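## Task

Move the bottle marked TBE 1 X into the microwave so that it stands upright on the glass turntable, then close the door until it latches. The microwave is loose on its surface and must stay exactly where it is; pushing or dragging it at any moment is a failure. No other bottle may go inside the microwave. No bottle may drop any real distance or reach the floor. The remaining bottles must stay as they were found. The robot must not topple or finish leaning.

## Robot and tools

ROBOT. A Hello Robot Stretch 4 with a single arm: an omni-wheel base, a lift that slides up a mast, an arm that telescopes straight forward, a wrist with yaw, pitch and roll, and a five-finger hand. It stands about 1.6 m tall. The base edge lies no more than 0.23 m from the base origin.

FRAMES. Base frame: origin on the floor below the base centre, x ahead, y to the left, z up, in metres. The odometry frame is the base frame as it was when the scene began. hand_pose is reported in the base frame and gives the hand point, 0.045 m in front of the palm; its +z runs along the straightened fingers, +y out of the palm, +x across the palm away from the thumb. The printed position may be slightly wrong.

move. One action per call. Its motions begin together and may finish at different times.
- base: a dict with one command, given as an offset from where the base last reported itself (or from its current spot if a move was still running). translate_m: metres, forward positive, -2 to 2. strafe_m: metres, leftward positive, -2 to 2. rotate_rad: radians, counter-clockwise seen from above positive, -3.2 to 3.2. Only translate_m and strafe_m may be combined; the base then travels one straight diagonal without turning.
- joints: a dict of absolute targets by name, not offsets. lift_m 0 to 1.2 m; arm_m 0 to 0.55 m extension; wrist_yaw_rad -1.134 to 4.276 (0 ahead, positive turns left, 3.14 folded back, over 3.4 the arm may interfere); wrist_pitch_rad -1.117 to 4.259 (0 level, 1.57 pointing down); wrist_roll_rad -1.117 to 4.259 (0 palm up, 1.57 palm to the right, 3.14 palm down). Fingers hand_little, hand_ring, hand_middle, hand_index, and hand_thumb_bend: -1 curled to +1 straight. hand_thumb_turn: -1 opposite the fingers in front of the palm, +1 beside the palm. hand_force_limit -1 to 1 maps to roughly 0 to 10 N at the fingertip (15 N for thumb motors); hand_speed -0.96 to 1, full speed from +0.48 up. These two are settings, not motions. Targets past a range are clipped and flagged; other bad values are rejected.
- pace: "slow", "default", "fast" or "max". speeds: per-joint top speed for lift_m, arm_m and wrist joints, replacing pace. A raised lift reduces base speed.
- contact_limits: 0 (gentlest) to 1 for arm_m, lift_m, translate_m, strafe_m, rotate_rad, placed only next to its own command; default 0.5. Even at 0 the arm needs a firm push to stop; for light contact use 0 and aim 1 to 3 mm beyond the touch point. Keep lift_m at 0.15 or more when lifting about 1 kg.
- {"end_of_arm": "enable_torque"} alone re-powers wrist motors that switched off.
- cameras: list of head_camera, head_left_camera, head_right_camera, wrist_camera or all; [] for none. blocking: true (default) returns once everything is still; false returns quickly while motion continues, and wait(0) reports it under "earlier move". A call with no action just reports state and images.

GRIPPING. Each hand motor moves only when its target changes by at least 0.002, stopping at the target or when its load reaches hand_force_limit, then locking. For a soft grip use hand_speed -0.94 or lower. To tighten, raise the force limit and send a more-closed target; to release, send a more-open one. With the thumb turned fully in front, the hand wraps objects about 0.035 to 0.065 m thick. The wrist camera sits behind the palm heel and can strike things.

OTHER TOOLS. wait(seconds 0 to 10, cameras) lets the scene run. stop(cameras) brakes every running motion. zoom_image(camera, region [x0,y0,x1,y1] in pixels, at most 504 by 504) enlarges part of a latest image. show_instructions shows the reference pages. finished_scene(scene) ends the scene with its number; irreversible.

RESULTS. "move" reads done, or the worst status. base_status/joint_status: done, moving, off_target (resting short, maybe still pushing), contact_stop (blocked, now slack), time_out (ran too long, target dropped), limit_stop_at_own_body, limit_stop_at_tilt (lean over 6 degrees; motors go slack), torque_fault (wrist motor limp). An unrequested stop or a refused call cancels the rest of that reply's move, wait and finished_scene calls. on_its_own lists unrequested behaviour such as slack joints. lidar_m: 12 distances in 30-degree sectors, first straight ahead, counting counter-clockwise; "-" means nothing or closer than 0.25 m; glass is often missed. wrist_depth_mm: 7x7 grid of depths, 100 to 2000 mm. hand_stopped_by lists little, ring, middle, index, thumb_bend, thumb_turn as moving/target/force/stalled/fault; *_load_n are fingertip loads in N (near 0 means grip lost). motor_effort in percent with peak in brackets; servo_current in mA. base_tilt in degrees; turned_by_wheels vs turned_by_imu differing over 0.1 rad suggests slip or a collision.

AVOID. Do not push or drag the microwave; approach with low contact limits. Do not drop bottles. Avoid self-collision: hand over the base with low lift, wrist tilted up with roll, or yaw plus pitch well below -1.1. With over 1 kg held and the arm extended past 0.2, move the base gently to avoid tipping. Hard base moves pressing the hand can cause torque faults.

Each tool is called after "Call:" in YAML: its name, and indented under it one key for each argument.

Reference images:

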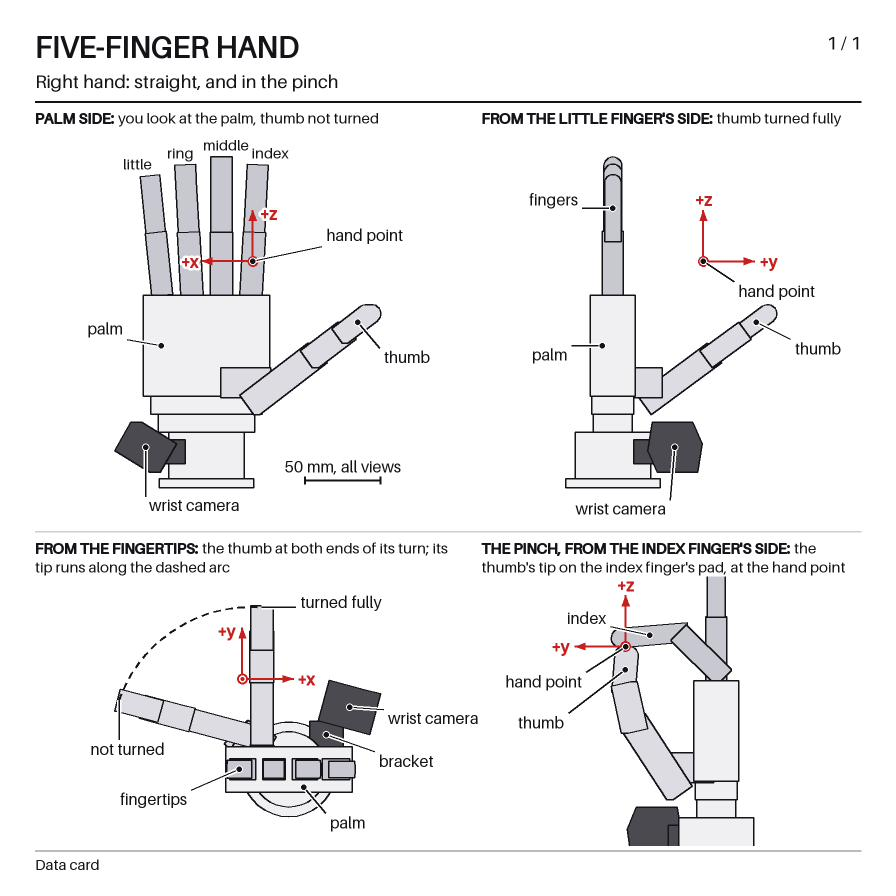

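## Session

Call:
move:
  cameras: ["all"]

Scene clock: 0.00 s.
base_odometry: x=+0.000 y=+0.000 heading=+0.000
turned_by_wheels: +0.000
turned_by_imu: +0.000
base_tilt: forward=-0.7 right=-0.3
lidar_m: 1.39 2.23 1.76 1.72 1.85 1.79 1.77 1.91 2.07 2.00 1.84 1.40
base_status: not commanded
joint_positions: lift_m=+0.190 arm_m=+0.001 wrist_yaw_rad=+3.119 wrist_pitch_rad=+0.003 wrist_roll_rad=+0.000 hand_little=+1.000 hand_ring=+1.000 hand_middle=+1.000 hand_index=+1.000 hand_thumb_turn=+1.000 hand_thumb_bend=+1.000 hand_force_limit=+0.000 hand_speed=-0.800
joint_status: not commanded
measured_speeds: all 0
hand_stopped_by: target,target,target,target,target,target
little_load_n: 0.0
ring_load_n: 0.0
middle_load_n: 0.0
index_load_n: 0.0
thumb_bend_load_n: 0.0
thumb_turn_load_n: 0.0
motor_effort: lift_m=+22 arm_m=+1 wheel_0=+0 wheel_1=-2 wheel_2=+0
servo_current: wrist_yaw_rad=46 wrist_pitch_rad=39 wrist_roll_rad=46
hand_pose: x=-0.0470 y=+0.1232 z=+0.4274 quat_wxyz=(-0.493, -0.495, +0.506, +0.505) (m; base frame)
wrist_depth_mm: - 140 - - - - - / - 123 151 - - - - / - 139 186 - - - - / 141 141 254 - - - - / 231 - - - - - - / 216 - 129 172 - - - / 215 - - - - - -
pictures: head_camera, head_left_camera, head_right_camera, wrist_camera
camera_calibration:
wrist_camera: T_world_to_cam=[[0.0167248, 0.99986, 0.000409307, -0.0983992], [0.015023, 0.000158026, -0.999887, 0.422397], [-0.999747, 0.0167291, -0.0150183, 0.123102], [0, 0, 0, 1]] pos_world=[0.118371, 0.0962593, 0.424239]

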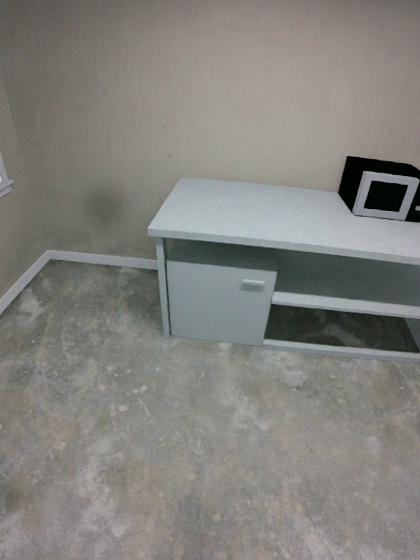

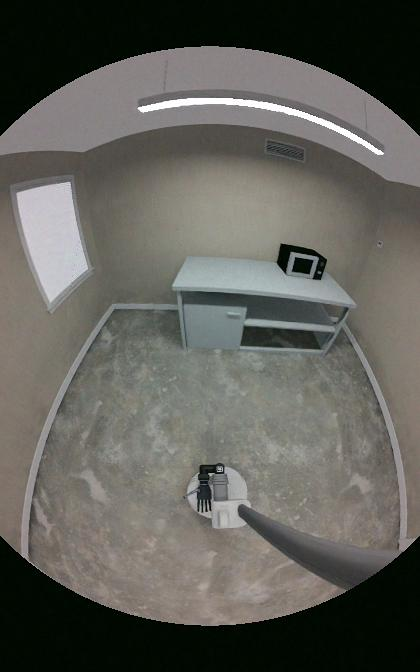

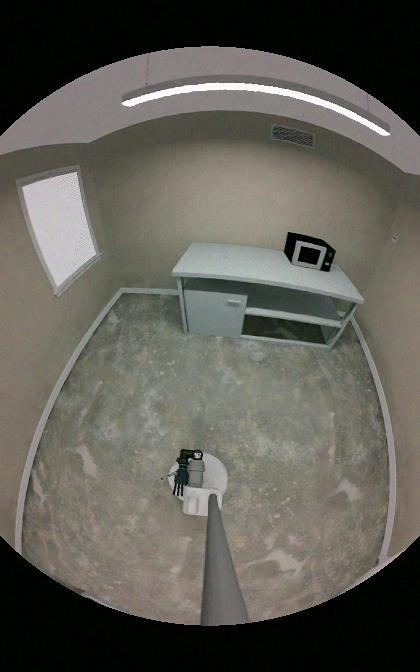

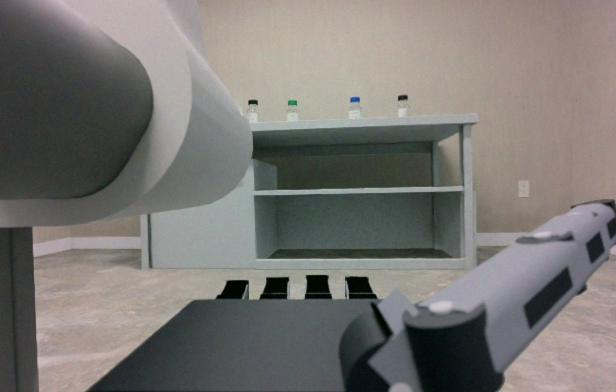

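Call:
move:
  base: {"translate_m": 0.5, "strafe_m": -0.9}
  joints: {"lift_m": 0.8, "wrist_yaw_rad": 0.0, "wrist_roll_rad": 1.57, "hand_speed": 0.4, "hand_little": -1, "hand_ring": -1, "hand_middle": -1}
  cameras: ["head_camera", "wrist_camera"]

Scene clock: 5.33 s.
move: done
base_odometry: x=+0.500 y=-0.900 heading=+0.000
turned_by_wheels: +0.000
turned_by_imu: +0.002
base_tilt: forward=-0.8 right=-0.3
lidar_m: 0.80 0.85 1.31 2.57 2.76 2.41 2.39 1.52 1.16 1.12 1.25 0.82
base_status: done
joint_positions: lift_m=+0.800 arm_m=+0.001 wrist_yaw_rad=+0.002 wrist_pitch_rad=+0.003 wrist_roll_rad=+1.568 hand_little=-1.000 hand_ring=-1.000 hand_middle=-1.000 hand_index=+1.000 hand_thumb_turn=+1.000 hand_thumb_bend=+1.000 hand_force_limit=+0.000 hand_speed=+0.400
joint_status: all done
measured_speeds: all 0
hand_stopped_by: target,target,target,target,target,target
little_load_n: 0.0
ring_load_n: 0.0
middle_load_n: 0.0
index_load_n: 0.0
thumb_bend_load_n: 0.0
thumb_turn_load_n: 0.0
motor_effort: lift_m=+25(32) arm_m=+3(4) wheel_0=-2(10) wheel_1=+2(13) wheel_2=-1(7)
servo_current: wrist_yaw_rad=39(111) wrist_pitch_rad=33(46) wrist_roll_rad=33(98)
hand_pose: x=+0.3934 y=-0.1473 z=+0.9465 quat_wxyz=(+0.000, +0.708, +0.001, +0.706) (m; base frame)
wrist_depth_mm: - - - - - - - / - - - - - - - / - - - 976 - - - / - - - 115 - - - / - - 146 144 - - - / - - 129 143 - - - / - - - - - - -
pictures: head_camera, wrist_camera
camera_calibration:
wrist_camera: T_world_to_cam=[[0.00266807, -0.00273202, -0.999993, 0.96917], [-0.0132913, 0.999908, -0.00276726, 0.149528], [0.999908, 0.0132986, 0.00263151, -0.228138], [0, 0, 0, 1]] pos_world=[0.227519, -0.143832, 0.970177]

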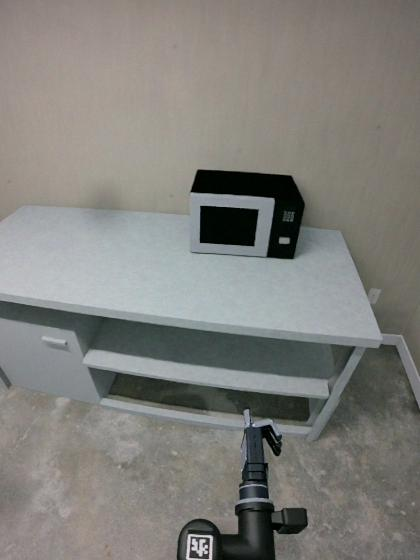

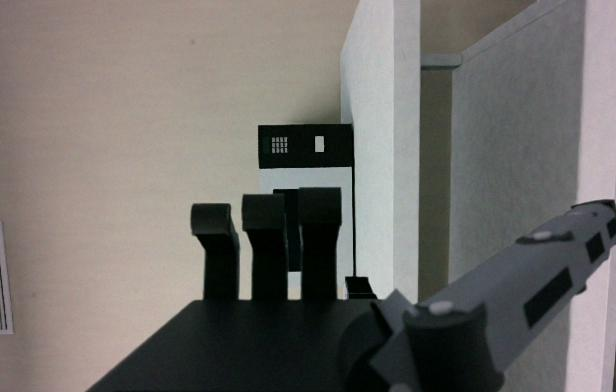

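Call:
zoom_image:
  camera: "head_camera"
  region: [180, 160, 310, 270]

Call:
zoom_image:
  camera: "wrist_camera"
  region: [240, 110, 370, 300]

Scaled by 3.877 from the camera's 420x560 image, which has a finer 600x800 frame.

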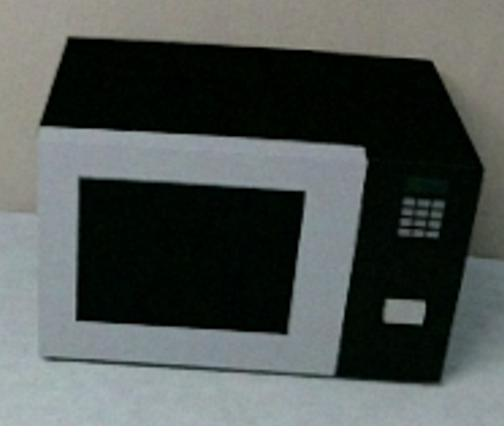

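Scaled by 2.653.

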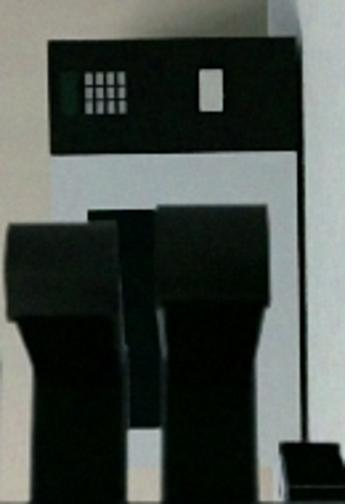

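Call:
move:
  base: {"translate_m": 0.4, "strafe_m": -0.184}
  joints: {"lift_m": 0.808, "arm_m": 0.3}
  cameras: ["head_camera", "wrist_camera"]

Call:
zoom_image:
  camera: "head_camera"
  region: [120, 180, 300, 340]

Scene clock: 9.73 s.
move: done
base_odometry: x=+0.900 y=-1.084 heading=+0.000
turned_by_wheels: +0.000
turned_by_imu: +0.000
base_tilt: forward=-0.7 right=-0.2
lidar_m: 0.38 0.44 0.66 2.70 2.92 2.87 2.84 1.34 1.04 0.99 0.54 0.39
base_status: done
joint_positions: lift_m=+0.808 arm_m=+0.300 wrist_yaw_rad=+0.001 wrist_pitch_rad=+0.003 wrist_roll_rad=+1.569 hand_little=-1.000 hand_ring=-1.000 hand_middle=-1.000 hand_index=+1.000 hand_thumb_turn=+1.000 hand_thumb_bend=+1.000 hand_force_limit=+0.000 hand_speed=+0.400
joint_status: all done
measured_speeds: all 0
hand_stopped_by: target,target,target,target,target,target
little_load_n: 0.0
ring_load_n: 0.0
middle_load_n: 0.0
index_load_n: 0.0
thumb_bend_load_n: 0.5
thumb_turn_load_n: 0.0
motor_effort: lift_m=+25(28) arm_m=+8(14) wheel_0=+0(10) wheel_1=+2(10) wheel_2=+1(10)
servo_current: wrist_yaw_rad=46(59) wrist_pitch_rad=39(46) wrist_roll_rad=33(46)
hand_pose: x=+0.6922 y=-0.1474 z=+0.9545 quat_wxyz=(+0.000, +0.708, +0.001, +0.706) (m; base frame)
wrist_depth_mm: - - - - - - - / - - - - - - - / - - - - - - - / - - 287 115 291 293 - / - - 147 144 293 294 - / - - 144 143 294 - - / - - - - - - -
pictures: head_camera, wrist_camera
camera_calibration:
wrist_camera: T_world_to_cam=[[0.00266724, -0.00273283, -0.999993, 0.976373], [-0.0129913, 0.999912, -0.00276726, 0.153363], [0.999912, 0.0129986, 0.00263151, -0.526976], [0, 0, 0, 1]] pos_world=[0.526318, -0.143831, 0.978177]

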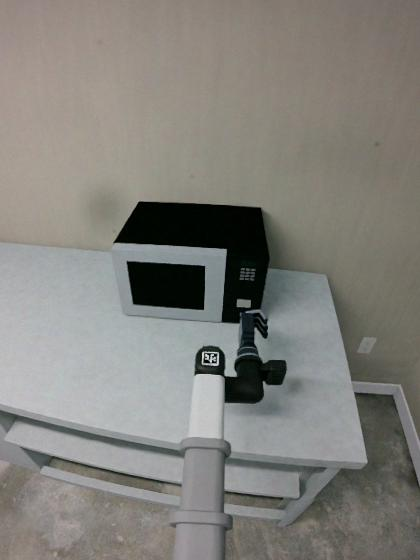

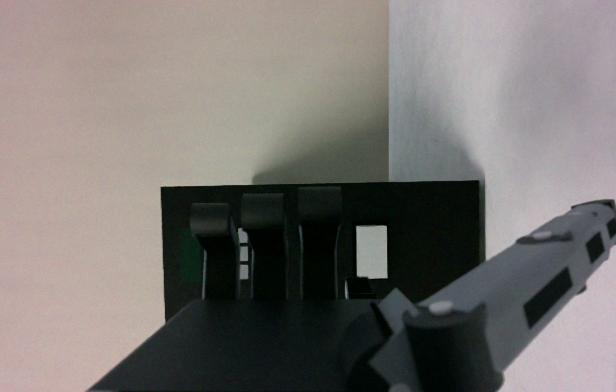

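Scaled by 2.800 from the camera's 420x560 image, which has a finer 600x800 frame.

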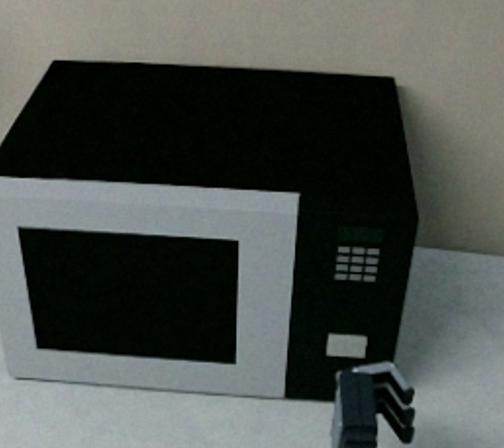

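Call:
move:
  base: {"strafe_m": -0.012}
  joints: {"lift_m": 0.791, "hand_thumb_turn": -1}
  cameras: ["wrist_camera"]

Call:
zoom_image:
  camera: "wrist_camera"
  region: [150, 150, 500, 392]

Scene clock: 13.33 s.
move: done
base_odometry: x=+0.900 y=-1.096 heading=+0.000
turned_by_wheels: +0.000
turned_by_imu: +0.001
base_tilt: forward=-0.6 right=-0.3
lidar_m: 0.38 0.43 0.64 2.73 2.94 2.88 2.82 1.34 1.02 0.99 1.06 0.37
base_status: done
joint_positions: lift_m=+0.791 arm_m=+0.300 wrist_yaw_rad=+0.001 wrist_pitch_rad=+0.003 wrist_roll_rad=+1.569 hand_little=-1.000 hand_ring=-1.000 hand_middle=-1.000 hand_index=+1.000 hand_thumb_turn=-1.000 hand_thumb_bend=+1.000 hand_force_limit=+0.000 hand_speed=+0.400
joint_status: all done
measured_speeds: all 0
hand_stopped_by: target,target,target,target,target,target
little_load_n: 0.0
ring_load_n: 0.0
middle_load_n: 0.0
index_load_n: 0.0
thumb_bend_load_n: 0.0
thumb_turn_load_n: 0.0
motor_effort: lift_m=+16(20) arm_m=+7(8) wheel_0=+0(9) wheel_1=+0(9) wheel_2=+1(3)
servo_current: wrist_yaw_rad=39(52) wrist_pitch_rad=46(46) wrist_roll_rad=39(46)
hand_pose: x=+0.6922 y=-0.1474 z=+0.9382 quat_wxyz=(+0.000, +0.708, +0.001, +0.706) (m; base frame)
wrist_depth_mm: - - - - - - - / - - - 108 - - - / - - - - - - - / - - - 111 - - - / - 290 146 144 - - - / - 291 128 144 - - - / - - - - - - -
pictures: wrist_camera
camera_calibration:
wrist_camera: T_world_to_cam=[[0.00266697, -0.00273198, -0.999993, 0.960073], [-0.0128914, 0.999913, -0.00276615, 0.153264], [0.999913, 0.0128986, 0.00263152, -0.526948], [0, 0, 0, 1]] pos_world=[0.526318, -0.143831, 0.961877]

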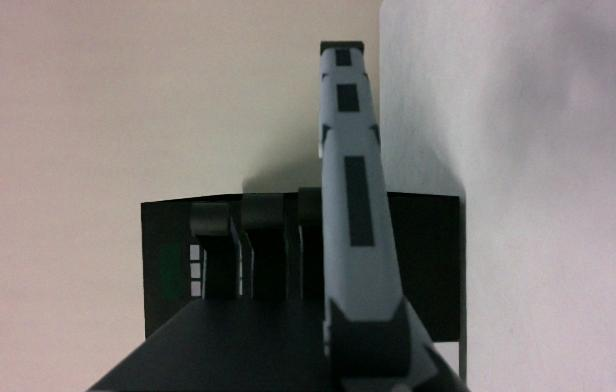

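Scaled by 1.440.

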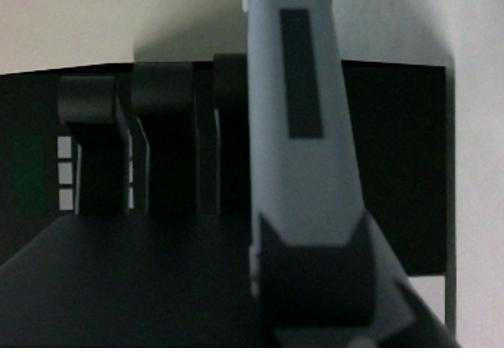

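Call:
move:
  joints: {"arm_m": 0.372}
  pace: "slow"
  contact_limits: {"arm_m": 0.1}
  cameras: ["head_camera"]

Call:
zoom_image:
  camera: "head_camera"
  region: [100, 180, 290, 350]

Scene clock: 15.23 s.
move: contact_stop
base_odometry: x=+0.900 y=-1.096 heading=+0.001
turned_by_wheels: +0.001
turned_by_imu: +0.002
base_tilt: forward=-0.8 right=-0.3
lidar_m: 0.37 0.43 0.64 2.71 2.94 2.85 2.82 1.31 1.01 0.97 1.05 0.41
base_status: not commanded
joint_positions: lift_m=+0.791 arm_m=+0.364 wrist_yaw_rad=-0.001 wrist_pitch_rad=+0.003 wrist_roll_rad=+1.569 hand_little=-1.000 hand_ring=-1.000 hand_middle=-1.000 hand_index=+1.000 hand_thumb_turn=-1.000 hand_thumb_bend=+1.000 hand_force_limit=+0.000 hand_speed=+0.400
joint_status: arm_m contact_stop (moved +0.065 of +0.072)
measured_speeds: translate_m=+0.000 strafe_m=+0.000 rotate_rad=+0.000 lift_m=+0.000 arm_m=+0.000 wrist_yaw_rad=-0.001 wrist_pitch_rad=+0.000 wrist_roll_rad=+0.000
hand_stopped_by: target,target,target,target,target,target
little_load_n: 0.0
ring_load_n: 0.0
middle_load_n: 0.0
index_load_n: 1.0
thumb_bend_load_n: 0.0
thumb_turn_load_n: 0.5
on_its_own: arm_m is slack since a contact_stop (your +0.372 is given up)
motor_effort: lift_m=+16(17) arm_m=+0(14) wheel_0=+6(7) wheel_1=+5(6) wheel_2=-4(4)
servo_current: wrist_yaw_rad=39(52) wrist_pitch_rad=33(46) wrist_roll_rad=26(46)
contact_limits: arm_m 0.1
hand_pose: x=+0.7566 y=-0.1478 z=+0.9381 quat_wxyz=(+0.001, +0.708, +0.000, +0.706) (m; base frame)
wrist_depth_mm: - - - - - - - / - - - 109 - - - / - - - - - - - / - 229 - 111 - 231 - / - 227 146 144 - 232 - / - 228 143 143 - 231 - / - - - - - - -
pictures: head_camera

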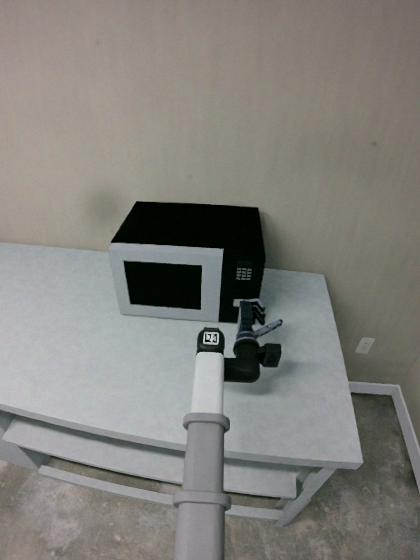

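Scaled by 2.653 from the camera's 420x560 image, which has a finer 600x800 frame.

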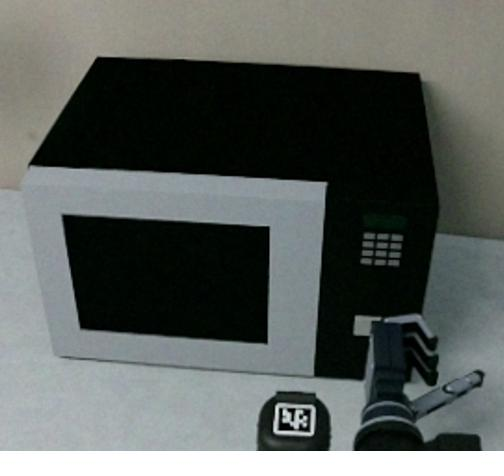

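Call:
move:
  joints: {"arm_m": 0.355}

Call:
move:
  joints: {"arm_m": 0.376}
  pace: "slow"
  contact_limits: {"arm_m": 0.2}
  cameras: ["head_camera", "wrist_camera"]

Call:
zoom_image:
  camera: "head_camera"
  region: [100, 180, 290, 350]

Scene clock: 16.47 s.
move: done
base_odometry: x=+0.900 y=-1.096 heading=+0.000
turned_by_wheels: -0.001
turned_by_imu: +0.000
base_tilt: forward=-0.6 right=-0.3
lidar_m: 0.36 0.43 0.62 2.72 2.95 2.87 2.82 1.31 1.00 0.99 1.06 0.40
base_status: not commanded
joint_positions: lift_m=+0.791 arm_m=+0.355 wrist_yaw_rad=-0.001 wrist_pitch_rad=+0.003 wrist_roll_rad=+1.569 hand_little=-1.000 hand_ring=-1.000 hand_middle=-1.000 hand_index=+1.000 hand_thumb_turn=-1.000 hand_thumb_bend=+1.000 hand_force_limit=+0.000 hand_speed=+0.400
joint_status: all done
measured_speeds: all 0
hand_stopped_by: target,target,target,target,target,target
little_load_n: 0.0
ring_load_n: 0.0
middle_load_n: 0.0
index_load_n: 0.0
thumb_bend_load_n: 0.0
thumb_turn_load_n: 0.5
motor_effort: lift_m=+16(17) arm_m=-8(10) wheel_0=+1(7) wheel_1=+1(5) wheel_2=-1(5)
servo_current: wrist_yaw_rad=39(46) wrist_pitch_rad=33(39) wrist_roll_rad=39(46)
hand_pose: x=+0.7474 y=-0.1478 z=+0.9381 quat_wxyz=(+0.001, +0.708, +0.000, +0.706) (m; base frame)
wrist_depth_mm: - - - - - - - / - - - 108 - - - / - - - - - - - / - 236 - 111 - - - / - 236 146 144 - 239 - / - 235 129 143 - - - / - - - - - - -
pictures: none

Scene clock: 17.57 s.
move: contact_stop
base_odometry: x=+0.900 y=-1.096 heading=+0.000
turned_by_wheels: +0.000
turned_by_imu: +0.005
base_tilt: forward=-0.7 right=-0.3
lidar_m: 0.39 0.44 0.66 2.73 2.93 2.86 2.80 1.28 1.01 0.98 1.07 0.40
base_status: not commanded
joint_positions: lift_m=+0.791 arm_m=+0.370 wrist_yaw_rad=-0.006 wrist_pitch_rad=+0.003 wrist_roll_rad=+1.570 hand_little=-1.000 hand_ring=-1.000 hand_middle=-1.000 hand_index=+1.000 hand_thumb_turn=-1.000 hand_thumb_bend=+1.000 hand_force_limit=+0.000 hand_speed=+0.400
joint_status: arm_m contact_stop (moved +0.015 of +0.021)
measured_speeds: all 0
hand_stopped_by: target,target,target,target,target,target
little_load_n: 0.5
ring_load_n: 0.0
middle_load_n: 0.0
index_load_n: 0.0
thumb_bend_load_n: 0.0
thumb_turn_load_n: 0.0
on_its_own: arm_m is slack since a contact_stop (your +0.376 is given up)
motor_effort: lift_m=+16(17) arm_m=+0(22) wheel_0=+3(6) wheel_1=+4(6) wheel_2=-7(8)
servo_current: wrist_yaw_rad=39(52) wrist_pitch_rad=39(39) wrist_roll_rad=33(39)
contact_limits: arm_m 0.2
hand_pose: x=+0.7612 y=-0.1489 z=+0.9381 quat_wxyz=(+0.002, +0.708, -0.002, +0.706) (m; base frame)
wrist_depth_mm: - - - - - - - / - - - 108 - - - / - - - - - - - / - 225 - 112 - 229 - / - 224 146 144 - 229 - / - 224 129 143 - 229 - / - - - - - - -
pictures: head_camera, wrist_camera
camera_calibration:
wrist_camera: T_world_to_cam=[[0.00265866, -0.00164996, -0.999995, 0.960049], [-0.00610351, 0.99998, -0.00166616, 0.14944], [0.999978, 0.00610791, 0.00264853, -0.597056], [0, 0, 0, 1]] pos_world=[0.595402, -0.144207, 0.961874]

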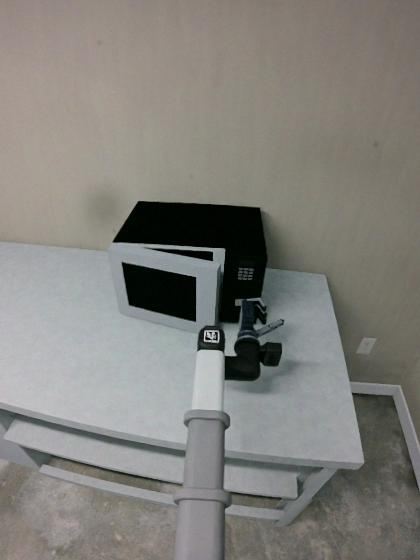

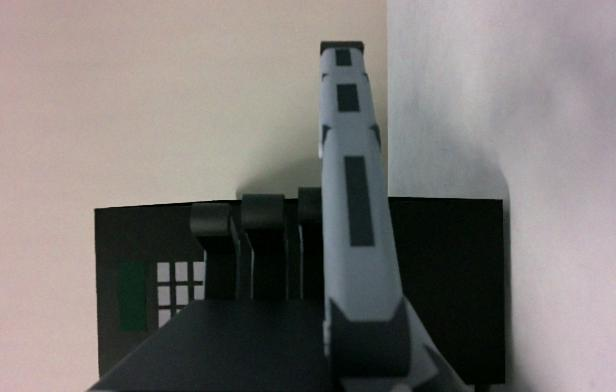

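Scaled by 2.653 from the camera's 420x560 image, which has a finer 600x800 frame.

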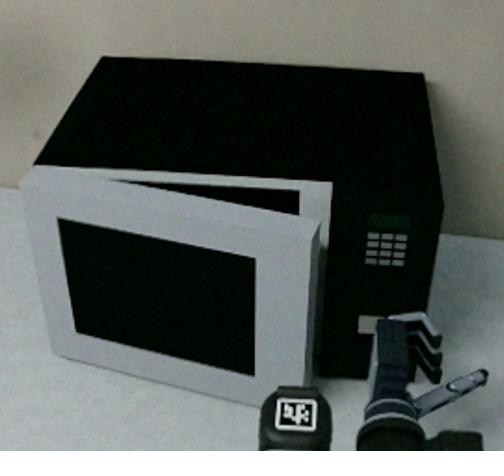

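Call:
move:
  joints: {"arm_m": 0.15}

Call:
move:
  base: {"strafe_m": -0.16}
  joints: {"wrist_yaw_rad": 0.8, "hand_ring": 1, "hand_middle": 1, "hand_thumb_turn": 1, "arm_m": 0.27, "lift_m": 0.81}
  cameras: ["head_camera", "wrist_camera"]

Call:
zoom_image:
  camera: "head_camera"
  region: [50, 180, 270, 380]

Scene clock: 19.83 s.
move: done
base_odometry: x=+0.900 y=-1.096 heading=+0.000
turned_by_wheels: +0.000
turned_by_imu: +0.001
base_tilt: forward=-0.7 right=-0.3
lidar_m: 0.41 0.41 0.65 2.72 2.97 2.85 2.78 1.31 1.02 0.98 0.57 0.39
base_status: not commanded
joint_positions: lift_m=+0.791 arm_m=+0.150 wrist_yaw_rad=-0.001 wrist_pitch_rad=+0.003 wrist_roll_rad=+1.570 hand_little=-1.000 hand_ring=-1.000 hand_middle=-1.000 hand_index=+1.000 hand_thumb_turn=-1.000 hand_thumb_bend=+1.000 hand_force_limit=+0.000 hand_speed=+0.400
joint_status: all done
measured_speeds: all 0
hand_stopped_by: target,target,target,target,target,target
little_load_n: 0.0
ring_load_n: 0.0
middle_load_n: 0.0
index_load_n: 0.0
thumb_bend_load_n: 0.0
thumb_turn_load_n: 0.0
motor_effort: lift_m=+16(17) arm_m=-8(14) wheel_0=+0(3) wheel_1=+1(3) wheel_2=+1(7)
servo_current: wrist_yaw_rad=46(59) wrist_pitch_rad=39(46) wrist_roll_rad=26(46)
hand_pose: x=+0.5424 y=-0.1478 z=+0.9381 quat_wxyz=(+0.001, +0.708, +0.000, +0.706) (m; base frame)
wrist_depth_mm: - - - - - - - / - - - 109 - - - / - - - - - - - / - - - 111 - - - / - - 146 144 - - - / - - 129 143 - - - / - - - - - - -
pictures: none

Scene clock: 21.60 s.
move: done
base_odometry: x=+0.900 y=-1.256 heading=+0.000
turned_by_wheels: +0.000
turned_by_imu: +0.001
base_tilt: forward=-0.8 right=-0.3
lidar_m: 0.36 0.41 0.64 2.88 3.12 2.87 2.38 1.09 0.86 0.79 0.88 0.37
base_status: done
joint_positions: lift_m=+0.810 arm_m=+0.270 wrist_yaw_rad=+0.798 wrist_pitch_rad=+0.003 wrist_roll_rad=+1.570 hand_little=-1.000 hand_ring=+1.000 hand_middle=+1.000 hand_index=+1.000 hand_thumb_turn=+1.000 hand_thumb_bend=+1.000 hand_force_limit=+0.000 hand_speed=+0.400
joint_status: all done
measured_speeds: all 0
hand_stopped_by: target,target,target,target,target,target
little_load_n: 0.0
ring_load_n: 0.0
middle_load_n: 0.0
index_load_n: 0.0
thumb_bend_load_n: 0.0
thumb_turn_load_n: 0.0
motor_effort: lift_m=+26(29) arm_m=+8(13) wheel_0=+0(11) wheel_1=+0(14) wheel_2=+0(4)
servo_current: wrist_yaw_rad=39(137) wrist_pitch_rad=33(46) wrist_roll_rad=33(46)
hand_pose: x=+0.7009 y=+0.0555 z=+0.9564 quat_wxyz=(-0.274, +0.652, +0.276, +0.651) (m; base frame)
wrist_depth_mm: - 229 230 232 233 236 - / - - 259 - 262 264 - / - - 290 291 301 296 - / - - 282 277 279 276 - / - - 146 324 329 - - / - - 128 172 197 - - / - - - - - - -
pictures: head_camera, wrist_camera
camera_calibration:
wrist_camera: T_world_to_cam=[[0.00303375, 0.000769496, -0.999995, 0.978349], [-0.724238, 0.689548, -0.00166656, 0.465325], [0.689543, 0.72424, 0.00264921, -0.360276], [0, 0, 0, 1]] pos_world=[0.582464, -0.0606911, 0.980074]

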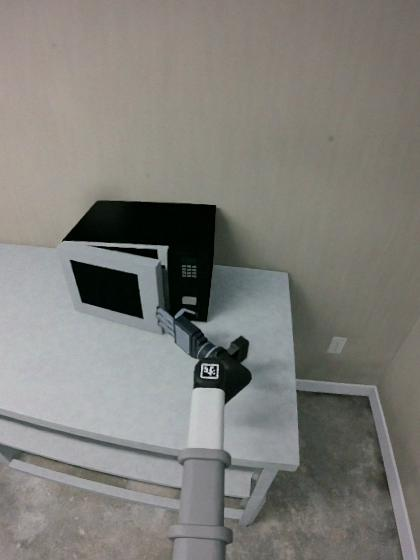

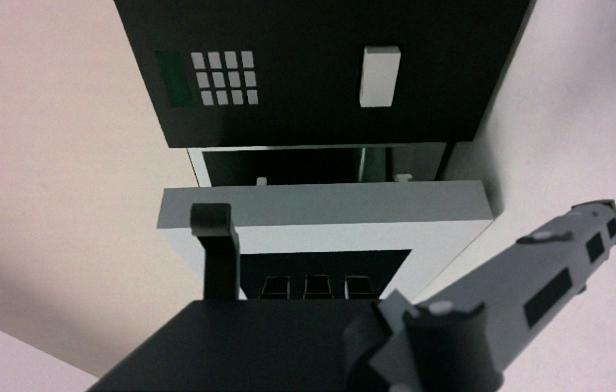

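Scaled by 2.291 from the camera's 420x560 image, which has a finer 600x800 frame.

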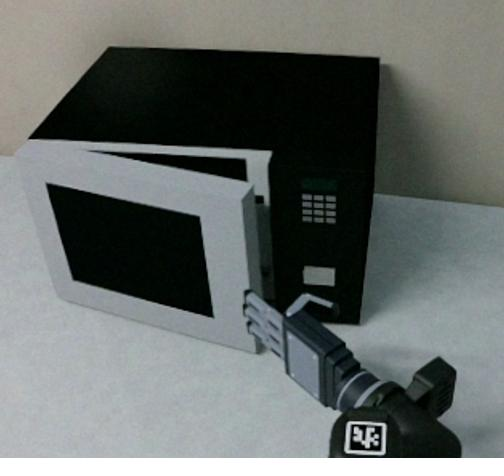

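Call:
move:
  base: {"translate_m": -0.138, "strafe_m": -0.0586}
  joints: {"lift_m": 0.795}

Call:
move:
  joints: {"arm_m": 0.47}
  cameras: ["head_camera", "wrist_camera"]

Call:
zoom_image:
  camera: "head_camera"
  region: [50, 160, 270, 380]

Scene clock: 24.93 s.
move: done
base_odometry: x=+0.762 y=-1.315 heading=+0.000
turned_by_wheels: +0.000
turned_by_imu: +0.001
base_tilt: forward=-0.7 right=-0.3
lidar_m: 0.50 0.55 0.85 2.95 3.20 2.74 2.20 1.01 0.78 0.76 0.82 0.52
base_status: done
joint_positions: lift_m=+0.795 arm_m=+0.270 wrist_yaw_rad=+0.798 wrist_pitch_rad=+0.003 wrist_roll_rad=+1.570 hand_little=-1.000 hand_ring=+1.000 hand_middle=+1.000 hand_index=+1.000 hand_thumb_turn=+1.000 hand_thumb_bend=+1.000 hand_force_limit=+0.000 hand_speed=+0.400
joint_status: all done
measured_speeds: all 0
hand_stopped_by: target,target,target,target,target,target
little_load_n: 0.0
ring_load_n: 0.5
middle_load_n: 0.0
index_load_n: 0.0
thumb_bend_load_n: 0.0
thumb_turn_load_n: 0.0
motor_effort: lift_m=+16(25) arm_m=+8(8) wheel_0=-1(3) wheel_1=+0(14) wheel_2=-2(11)
servo_current: wrist_yaw_rad=39(52) wrist_pitch_rad=33(39) wrist_roll_rad=39(46)
hand_pose: x=+0.7009 y=+0.0555 z=+0.9421 quat_wxyz=(-0.274, +0.652, +0.276, +0.651) (m; base frame)
wrist_depth_mm: - - 366 368 368 - - / - - 410 424 413 - - / - - 439 421 418 - - / - - 439 442 469 - - / - - 145 - - - - / - - 129 172 - - - / - - - - - - -
pictures: none

Scene clock: 26.63 s.
move: done
base_odometry: x=+0.762 y=-1.315 heading=+0.000
turned_by_wheels: +0.000
turned_by_imu: +0.000
base_tilt: forward=-0.7 right=-0.3
lidar_m: 0.50 0.56 0.84 2.93 3.19 2.72 2.21 1.01 0.78 0.74 0.82 0.52
base_status: not commanded
joint_positions: lift_m=+0.795 arm_m=+0.470 wrist_yaw_rad=+0.798 wrist_pitch_rad=+0.003 wrist_roll_rad=+1.570 hand_little=-1.000 hand_ring=+1.000 hand_middle=+1.000 hand_index=+1.000 hand_thumb_turn=+1.000 hand_thumb_bend=+1.000 hand_force_limit=+0.000 hand_speed=+0.400
joint_status: all done
measured_speeds: all 0
hand_stopped_by: target,target,target,target,target,target
little_load_n: 0.0
ring_load_n: 0.0
middle_load_n: 0.0
index_load_n: 0.0
thumb_bend_load_n: 0.0
thumb_turn_load_n: 0.0
motor_effort: lift_m=+16(17) arm_m=+8(13) wheel_0=-2(2) wheel_1=+0(0) wheel_2=-2(3)
servo_current: wrist_yaw_rad=33(52) wrist_pitch_rad=33(46) wrist_roll_rad=33(46)
hand_pose: x=+0.9009 y=+0.0555 z=+0.9421 quat_wxyz=(-0.274, +0.652, +0.276, +0.651) (m; base frame)
wrist_depth_mm: - - - - - - - / - - - - - 249 - / - 226 225 229 229 230 - / - 252 245 252 259 260 - / - - 146 296 301 - - / - - 129 172 - - - / - - - - - - -
pictures: head_camera, wrist_camera
camera_calibration:
wrist_camera: T_world_to_cam=[[0.00303363, 0.000769911, -0.999995, 0.963543], [-0.724336, 0.689446, -0.00166656, 0.61022], [0.689441, 0.724337, 0.0026492, -0.498061], [0, 0, 0, 1]] pos_world=[0.782465, -0.0606912, 0.965874]

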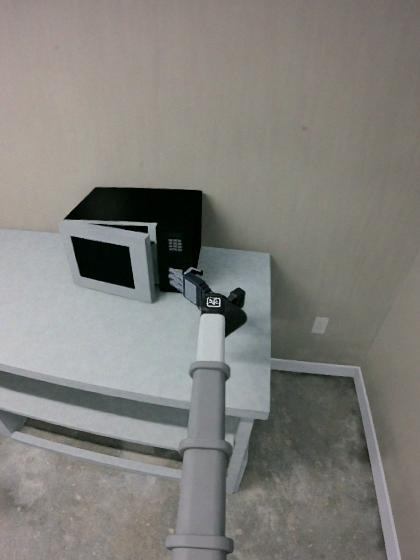

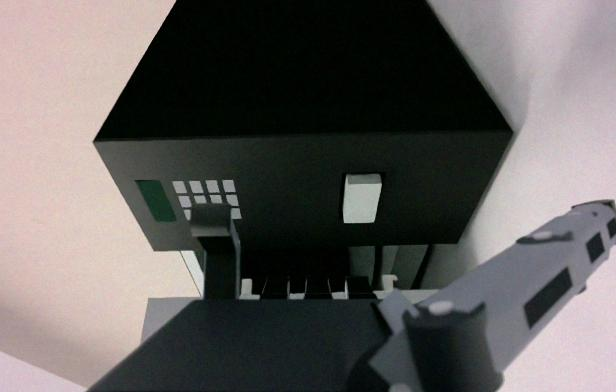

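Scaled by 2.291 from the camera's 420x560 image, which has a finer 600x800 frame.

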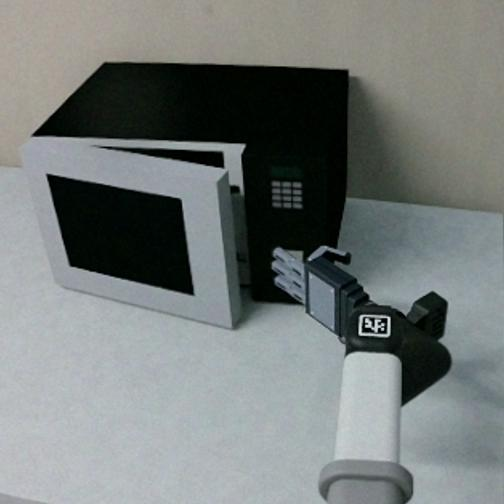

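Call:
move:
  base: {"translate_m": 0.0575, "strafe_m": 0.0605}
  pace: "slow"
  contact_limits: {"translate_m": 0.0}
  cameras: ["head_camera", "wrist_camera"]

Call:
zoom_image:
  camera: "head_camera"
  region: [50, 160, 270, 380]

Scene clock: 29.80 s.
move: done
base_odometry: x=+0.819 y=-1.254 heading=+0.000
turned_by_wheels: +0.000
turned_by_imu: +0.000
base_tilt: forward=-0.7 right=-0.3
lidar_m: 0.45 0.48 0.77 2.89 3.14 2.78 2.50 1.09 0.85 0.83 0.88 0.47
base_status: done
joint_positions: lift_m=+0.795 arm_m=+0.470 wrist_yaw_rad=+0.799 wrist_pitch_rad=+0.003 wrist_roll_rad=+1.570 hand_little=-1.000 hand_ring=+1.000 hand_middle=+1.000 hand_index=+1.000 hand_thumb_turn=+1.000 hand_thumb_bend=+1.000 hand_force_limit=+0.000 hand_speed=+0.400
joint_status: not commanded
measured_speeds: all 0
hand_stopped_by: target,target,target,target,target,target
little_load_n: 0.0
ring_load_n: 0.0
middle_load_n: 0.0
index_load_n: 0.0
thumb_bend_load_n: 0.0
thumb_turn_load_n: 0.0
motor_effort: lift_m=+17(17) arm_m=+8(8) wheel_0=+0(4) wheel_1=+1(10) wheel_2=-1(7)
servo_current: wrist_yaw_rad=46(52) wrist_pitch_rad=33(46) wrist_roll_rad=39(46)
contact_limits: translate_m 0
hand_pose: x=+0.9008 y=+0.0555 z=+0.9421 quat_wxyz=(-0.274, +0.652, +0.276, +0.651) (m; base frame)
wrist_depth_mm: 442 - - - - - - / 142 141 141 140 139 140 145 / 146 147 149 150 156 152 158 / 165 171 167 175 171 179 180 / - 206 147 203 213 208 - / - - 129 172 319 - - / - 196 - - - - -
pictures: head_camera, wrist_camera
camera_calibration:
wrist_camera: T_world_to_cam=[[0.00303352, 0.000770326, -0.999995, 0.963543], [-0.724433, 0.689343, -0.00166657, 0.610291], [0.689338, 0.724435, 0.00264918, -0.497975], [0, 0, 0, 1]] pos_world=[0.782465, -0.0606913, 0.965874]

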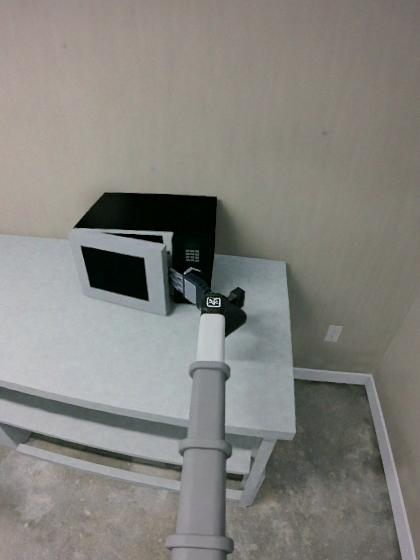

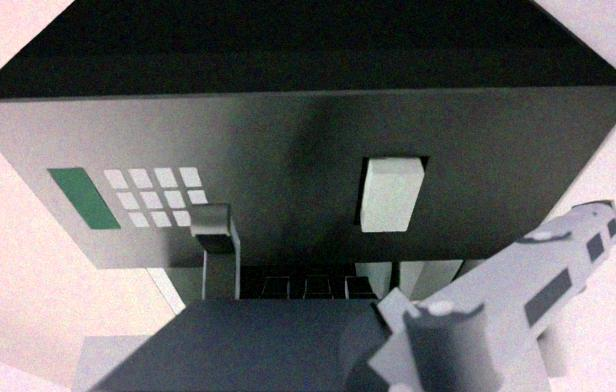

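Scaled by 2.291 from the camera's 420x560 image, which has a finer 600x800 frame.

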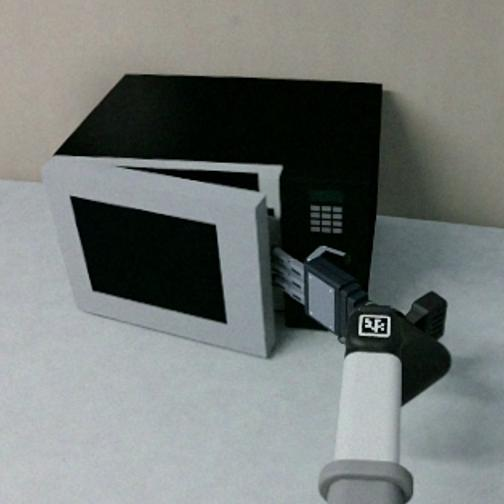

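Call:
move:
  base: {"translate_m": -0.11, "strafe_m": 0.045}
  pace: "slow"
  contact_limits: {"translate_m": 0.1}
  cameras: ["head_camera", "wrist_camera"]

Call:
zoom_image:
  camera: "head_camera"
  region: [50, 160, 270, 380]

Scene clock: 32.50 s.
move: done
base_odometry: x=+0.709 y=-1.209 heading=+0.000
turned_by_wheels: +0.000
turned_by_imu: +0.000
base_tilt: forward=-0.7 right=-0.3
lidar_m: 0.56 0.61 0.92 2.85 3.09 2.66 2.49 1.16 0.88 0.84 0.93 0.60
base_status: done
joint_positions: lift_m=+0.795 arm_m=+0.470 wrist_yaw_rad=+0.799 wrist_pitch_rad=+0.003 wrist_roll_rad=+1.570 hand_little=-1.000 hand_ring=+1.000 hand_middle=+1.000 hand_index=+1.000 hand_thumb_turn=+1.000 hand_thumb_bend=+1.000 hand_force_limit=+0.000 hand_speed=+0.400
joint_status: not commanded
measured_speeds: all 0
hand_stopped_by: target,target,target,target,target,target
little_load_n: 0.0
ring_load_n: 0.0
middle_load_n: 0.0
index_load_n: -1.0
thumb_bend_load_n: 0.0
thumb_turn_load_n: 0.0
motor_effort: lift_m=+17(17) arm_m=+8(8) wheel_0=-2(9) wheel_1=-3(11) wheel_2=+1(6)
servo_current: wrist_yaw_rad=33(52) wrist_pitch_rad=33(46) wrist_roll_rad=26(52)
contact_limits: translate_m 0.1
hand_pose: x=+0.9009 y=+0.0555 z=+0.9421 quat_wxyz=(-0.274, +0.652, +0.276, +0.651) (m; base frame)
wrist_depth_mm: - 222 224 - 224 227 - / - 249 252 253 255 256 - / - - 349 - 375 - - / - - 362 - 433 - - / - - 146 - 452 - - / - 209 129 172 196 - - / - - - - - - -
pictures: head_camera, wrist_camera
camera_calibration:
wrist_camera: T_world_to_cam=[[0.00303352, 0.000770326, -0.999995, 0.963543], [-0.724433, 0.689343, -0.00166657, 0.610291], [0.689338, 0.724435, 0.00264918, -0.497975], [0, 0, 0, 1]] pos_world=[0.782465, -0.0606913, 0.965874]

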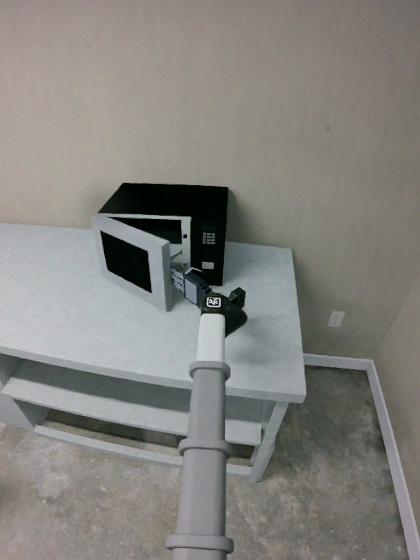

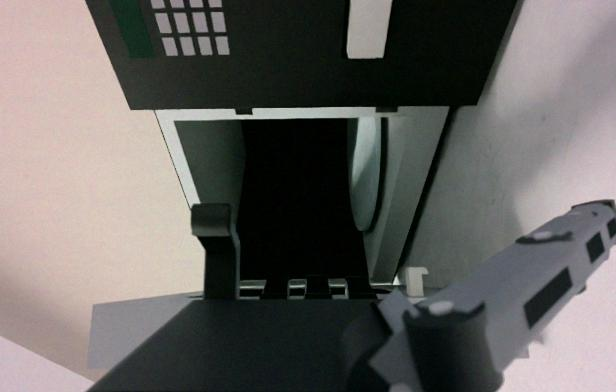

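Scaled by 2.291 from the camera's 420x560 image, which has a finer 600x800 frame.

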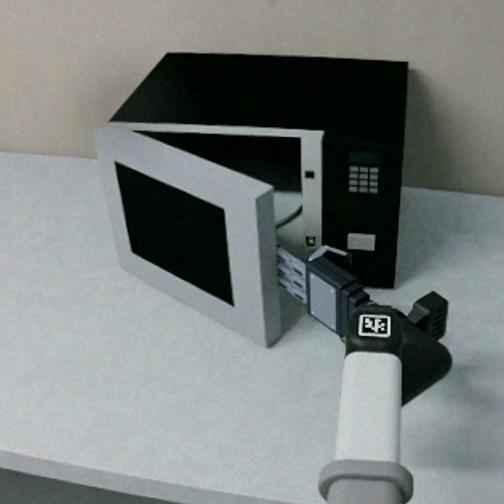

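Call:
move:
  base: {"translate_m": -0.075, "strafe_m": 0.055}
  pace: "slow"
  contact_limits: {"translate_m": 0.1}

Call:
move:
  base: {"translate_m": -0.05, "strafe_m": 0.08}
  pace: "slow"
  contact_limits: {"translate_m": 0.1}
  cameras: ["head_camera", "wrist_camera"]

Call:
zoom_image:
  camera: "head_camera"
  region: [50, 160, 270, 380]

Scene clock: 35.27 s.
move: done
base_odometry: x=+0.635 y=-1.154 heading=+0.000
turned_by_wheels: +0.000
turned_by_imu: +0.000
base_tilt: forward=-0.7 right=-0.3
lidar_m: 0.62 0.71 1.05 2.81 3.06 2.57 2.57 1.20 0.93 0.90 0.98 0.65
base_status: done
joint_positions: lift_m=+0.795 arm_m=+0.470 wrist_yaw_rad=+0.799 wrist_pitch_rad=+0.003 wrist_roll_rad=+1.570 hand_little=-1.000 hand_ring=+1.000 hand_middle=+1.000 hand_index=+1.000 hand_thumb_turn=+1.000 hand_thumb_bend=+1.000 hand_force_limit=+0.000 hand_speed=+0.400
joint_status: not commanded
measured_speeds: all 0
hand_stopped_by: target,target,target,target,target,target
little_load_n: 0.0
ring_load_n: 0.0
middle_load_n: -0.5
index_load_n: -1.0
thumb_bend_load_n: 0.0
thumb_turn_load_n: 0.0
motor_effort: lift_m=+16(17) arm_m=+8(8) wheel_0=-2(8) wheel_1=+1(9) wheel_2=+2(7)
servo_current: wrist_yaw_rad=46(59) wrist_pitch_rad=39(46) wrist_roll_rad=26(46)
contact_limits: translate_m 0.1
hand_pose: x=+0.9009 y=+0.0555 z=+0.9421 quat_wxyz=(-0.274, +0.652, +0.276, +0.651) (m; base frame)
wrist_depth_mm: - - 325 325 329 - - / - - 394 - 399 - - / - - - - 445 - - / - - - - - - - / - - 146 - 334 - - / - 216 129 172 218 - - / - - - - - - -
pictures: none

Scene clock: 37.50 s.
move: done
base_odometry: x=+0.585 y=-1.074 heading=+0.000
turned_by_wheels: +0.000
turned_by_imu: +0.000
base_tilt: forward=-0.7 right=-0.3
lidar_m: 0.70 0.78 1.12 2.75 2.93 2.54 2.48 1.27 1.02 0.97 1.07 0.72
base_status: done
joint_positions: lift_m=+0.795 arm_m=+0.470 wrist_yaw_rad=+0.799 wrist_pitch_rad=+0.003 wrist_roll_rad=+1.570 hand_little=-1.000 hand_ring=+1.000 hand_middle=+1.000 hand_index=+1.000 hand_thumb_turn=+1.000 hand_thumb_bend=+1.000 hand_force_limit=+0.000 hand_speed=+0.400
joint_status: not commanded
measured_speeds: all 0
hand_stopped_by: target,target,target,target,target,target
little_load_n: 0.0
ring_load_n: 0.0
middle_load_n: -2.0
index_load_n: 0.0
thumb_bend_load_n: 0.0
thumb_turn_load_n: 0.0
motor_effort: lift_m=+16(17) arm_m=+8(8) wheel_0=-2(8) wheel_1=+0(9) wheel_2=+3(6)
servo_current: wrist_yaw_rad=39(52) wrist_pitch_rad=33(46) wrist_roll_rad=26(46)
contact_limits: translate_m 0.1
hand_pose: x=+0.9009 y=+0.0555 z=+0.9421 quat_wxyz=(-0.274, +0.652, +0.276, +0.651) (m; base frame)
wrist_depth_mm: - - 397 - 402 - - / - - - - - - - / - - - - 508 - - / - - - - 382 - - / - - 147 258 257 271 - / - 219 129 172 220 - - / - - - - - - -
pictures: head_camera, wrist_camera
camera_calibration:
wrist_camera: T_world_to_cam=[[0.00303352, 0.000770326, -0.999995, 0.963543], [-0.724433, 0.689343, -0.00166657, 0.610291], [0.689338, 0.724435, 0.00264918, -0.497975], [0, 0, 0, 1]] pos_world=[0.782465, -0.0606913, 0.965874]

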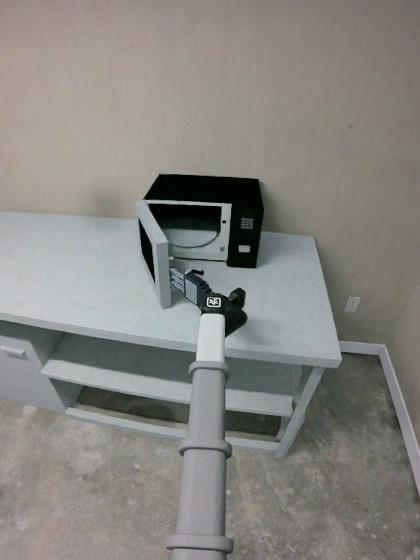

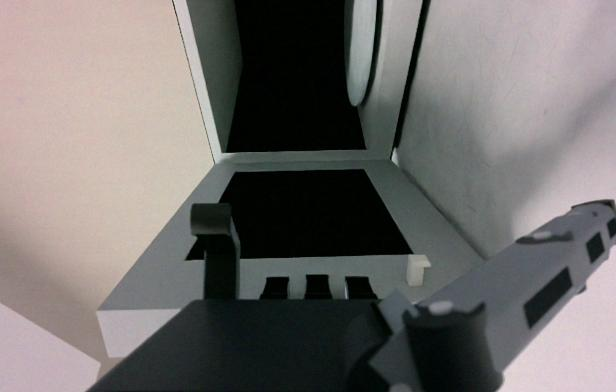

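Scaled by 2.291 from the camera's 420x560 image, which has a finer 600x800 frame.

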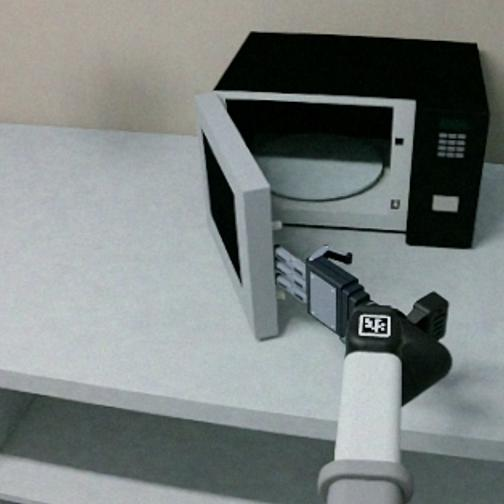

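Call:
move:
  base: {"translate_m": 0.02, "strafe_m": 0.14}
  pace: "slow"
  contact_limits: {"translate_m": 0.1}

Call:
move:
  base: {"translate_m": 0.04, "strafe_m": 0.1}
  pace: "slow"
  contact_limits: {"translate_m": 0.0}
  cameras: ["head_camera", "wrist_camera"]

Call:
zoom_image:
  camera: "head_camera"
  region: [100, 150, 320, 370]

Scene clock: 40.60 s.
move: done
base_odometry: x=+0.605 y=-0.935 heading=-0.001
turned_by_wheels: -0.001
turned_by_imu: -0.001
base_tilt: forward=-0.7 right=-0.3
lidar_m: 0.69 0.77 1.12 2.58 2.80 2.54 2.47 1.52 1.15 1.11 1.21 0.71
base_status: done
joint_positions: lift_m=+0.795 arm_m=+0.470 wrist_yaw_rad=+0.799 wrist_pitch_rad=+0.003 wrist_roll_rad=+1.570 hand_little=-1.000 hand_ring=+1.000 hand_middle=+1.000 hand_index=+1.000 hand_thumb_turn=+1.000 hand_thumb_bend=+1.000 hand_force_limit=+0.000 hand_speed=+0.400
joint_status: not commanded
measured_speeds: all 0
hand_stopped_by: target,target,target,target,target,target
little_load_n: 0.0
ring_load_n: -0.5
middle_load_n: -0.5
index_load_n: 0.0
thumb_bend_load_n: 0.0
thumb_turn_load_n: 0.0
motor_effort: lift_m=+16(17) arm_m=+8(8) wheel_0=-3(8) wheel_1=+0(10) wheel_2=-4(7)
servo_current: wrist_yaw_rad=39(59) wrist_pitch_rad=39(46) wrist_roll_rad=39(46)
contact_limits: translate_m 0.1
hand_pose: x=+0.9009 y=+0.0555 z=+0.9421 quat_wxyz=(-0.274, +0.652, +0.276, +0.651) (m; base frame)
wrist_depth_mm: - - - - 404 - - / - - 392 399 397 - - / - - - - 330 - - / - - - - 282 274 - / - 242 146 - - 246 - / - 220 128 172 - - - / - - - - - - -
pictures: none

Scene clock: 42.93 s.
move: done
base_odometry: x=+0.645 y=-0.835 heading=-0.002
turned_by_wheels: -0.001
turned_by_imu: -0.001
base_tilt: forward=-0.7 right=-0.3
lidar_m: 0.67 0.71 1.08 2.49 2.68 2.56 2.54 1.60 1.27 1.23 0.87 0.69
base_status: done
joint_positions: lift_m=+0.795 arm_m=+0.470 wrist_yaw_rad=+0.799 wrist_pitch_rad=+0.003 wrist_roll_rad=+1.570 hand_little=-1.000 hand_ring=+1.000 hand_middle=+1.000 hand_index=+1.000 hand_thumb_turn=+1.000 hand_thumb_bend=+1.000 hand_force_limit=+0.000 hand_speed=+0.400
joint_status: not commanded
measured_speeds: all 0
hand_stopped_by: target,target,target,target,target,target
little_load_n: 0.0
ring_load_n: 0.0
middle_load_n: -1.0
index_load_n: 0.0
thumb_bend_load_n: 0.0
thumb_turn_load_n: 0.0
motor_effort: lift_m=+16(17) arm_m=+7(8) wheel_0=-4(8) wheel_1=+1(11) wheel_2=-4(9)
servo_current: wrist_yaw_rad=39(52) wrist_pitch_rad=39(39) wrist_roll_rad=26(46)
contact_limits: translate_m 0
hand_pose: x=+0.9009 y=+0.0555 z=+0.9421 quat_wxyz=(-0.274, +0.652, +0.276, +0.651) (m; base frame)
wrist_depth_mm: - - 301 300 300 - - / - - - - 283 279 - / - - - - 264 264 - / - - - - - 248 - / - 236 146 - - 238 - / - 224 129 172 - - - / - 217 - - - - -
pictures: head_camera, wrist_camera
camera_calibration:
wrist_camera: T_world_to_cam=[[0.00303352, 0.000770326, -0.999995, 0.963543], [-0.724433, 0.689343, -0.00166657, 0.610291], [0.689338, 0.724435, 0.00264918, -0.497975], [0, 0, 0, 1]] pos_world=[0.782465, -0.0606913, 0.965874]

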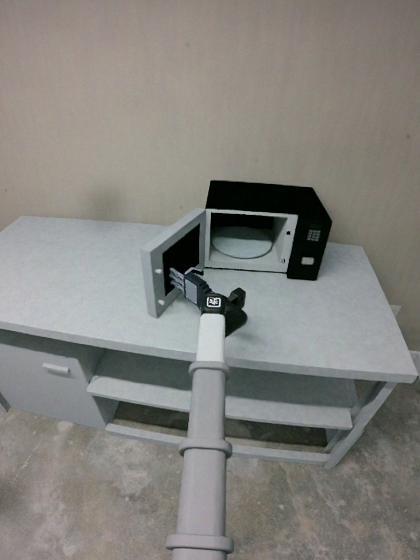

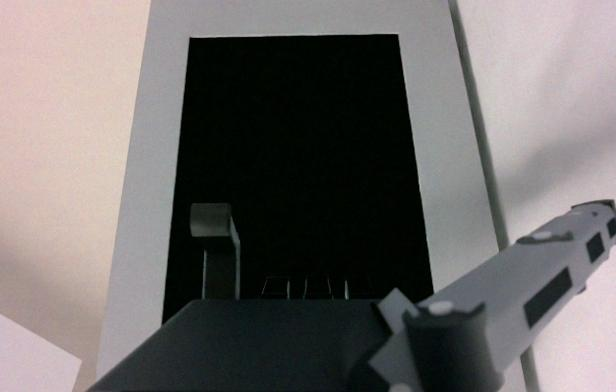

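Scaled by 2.291 from the camera's 420x560 image, which has a finer 600x800 frame.

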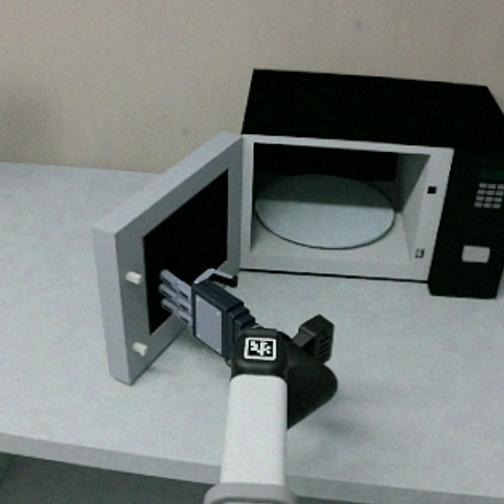

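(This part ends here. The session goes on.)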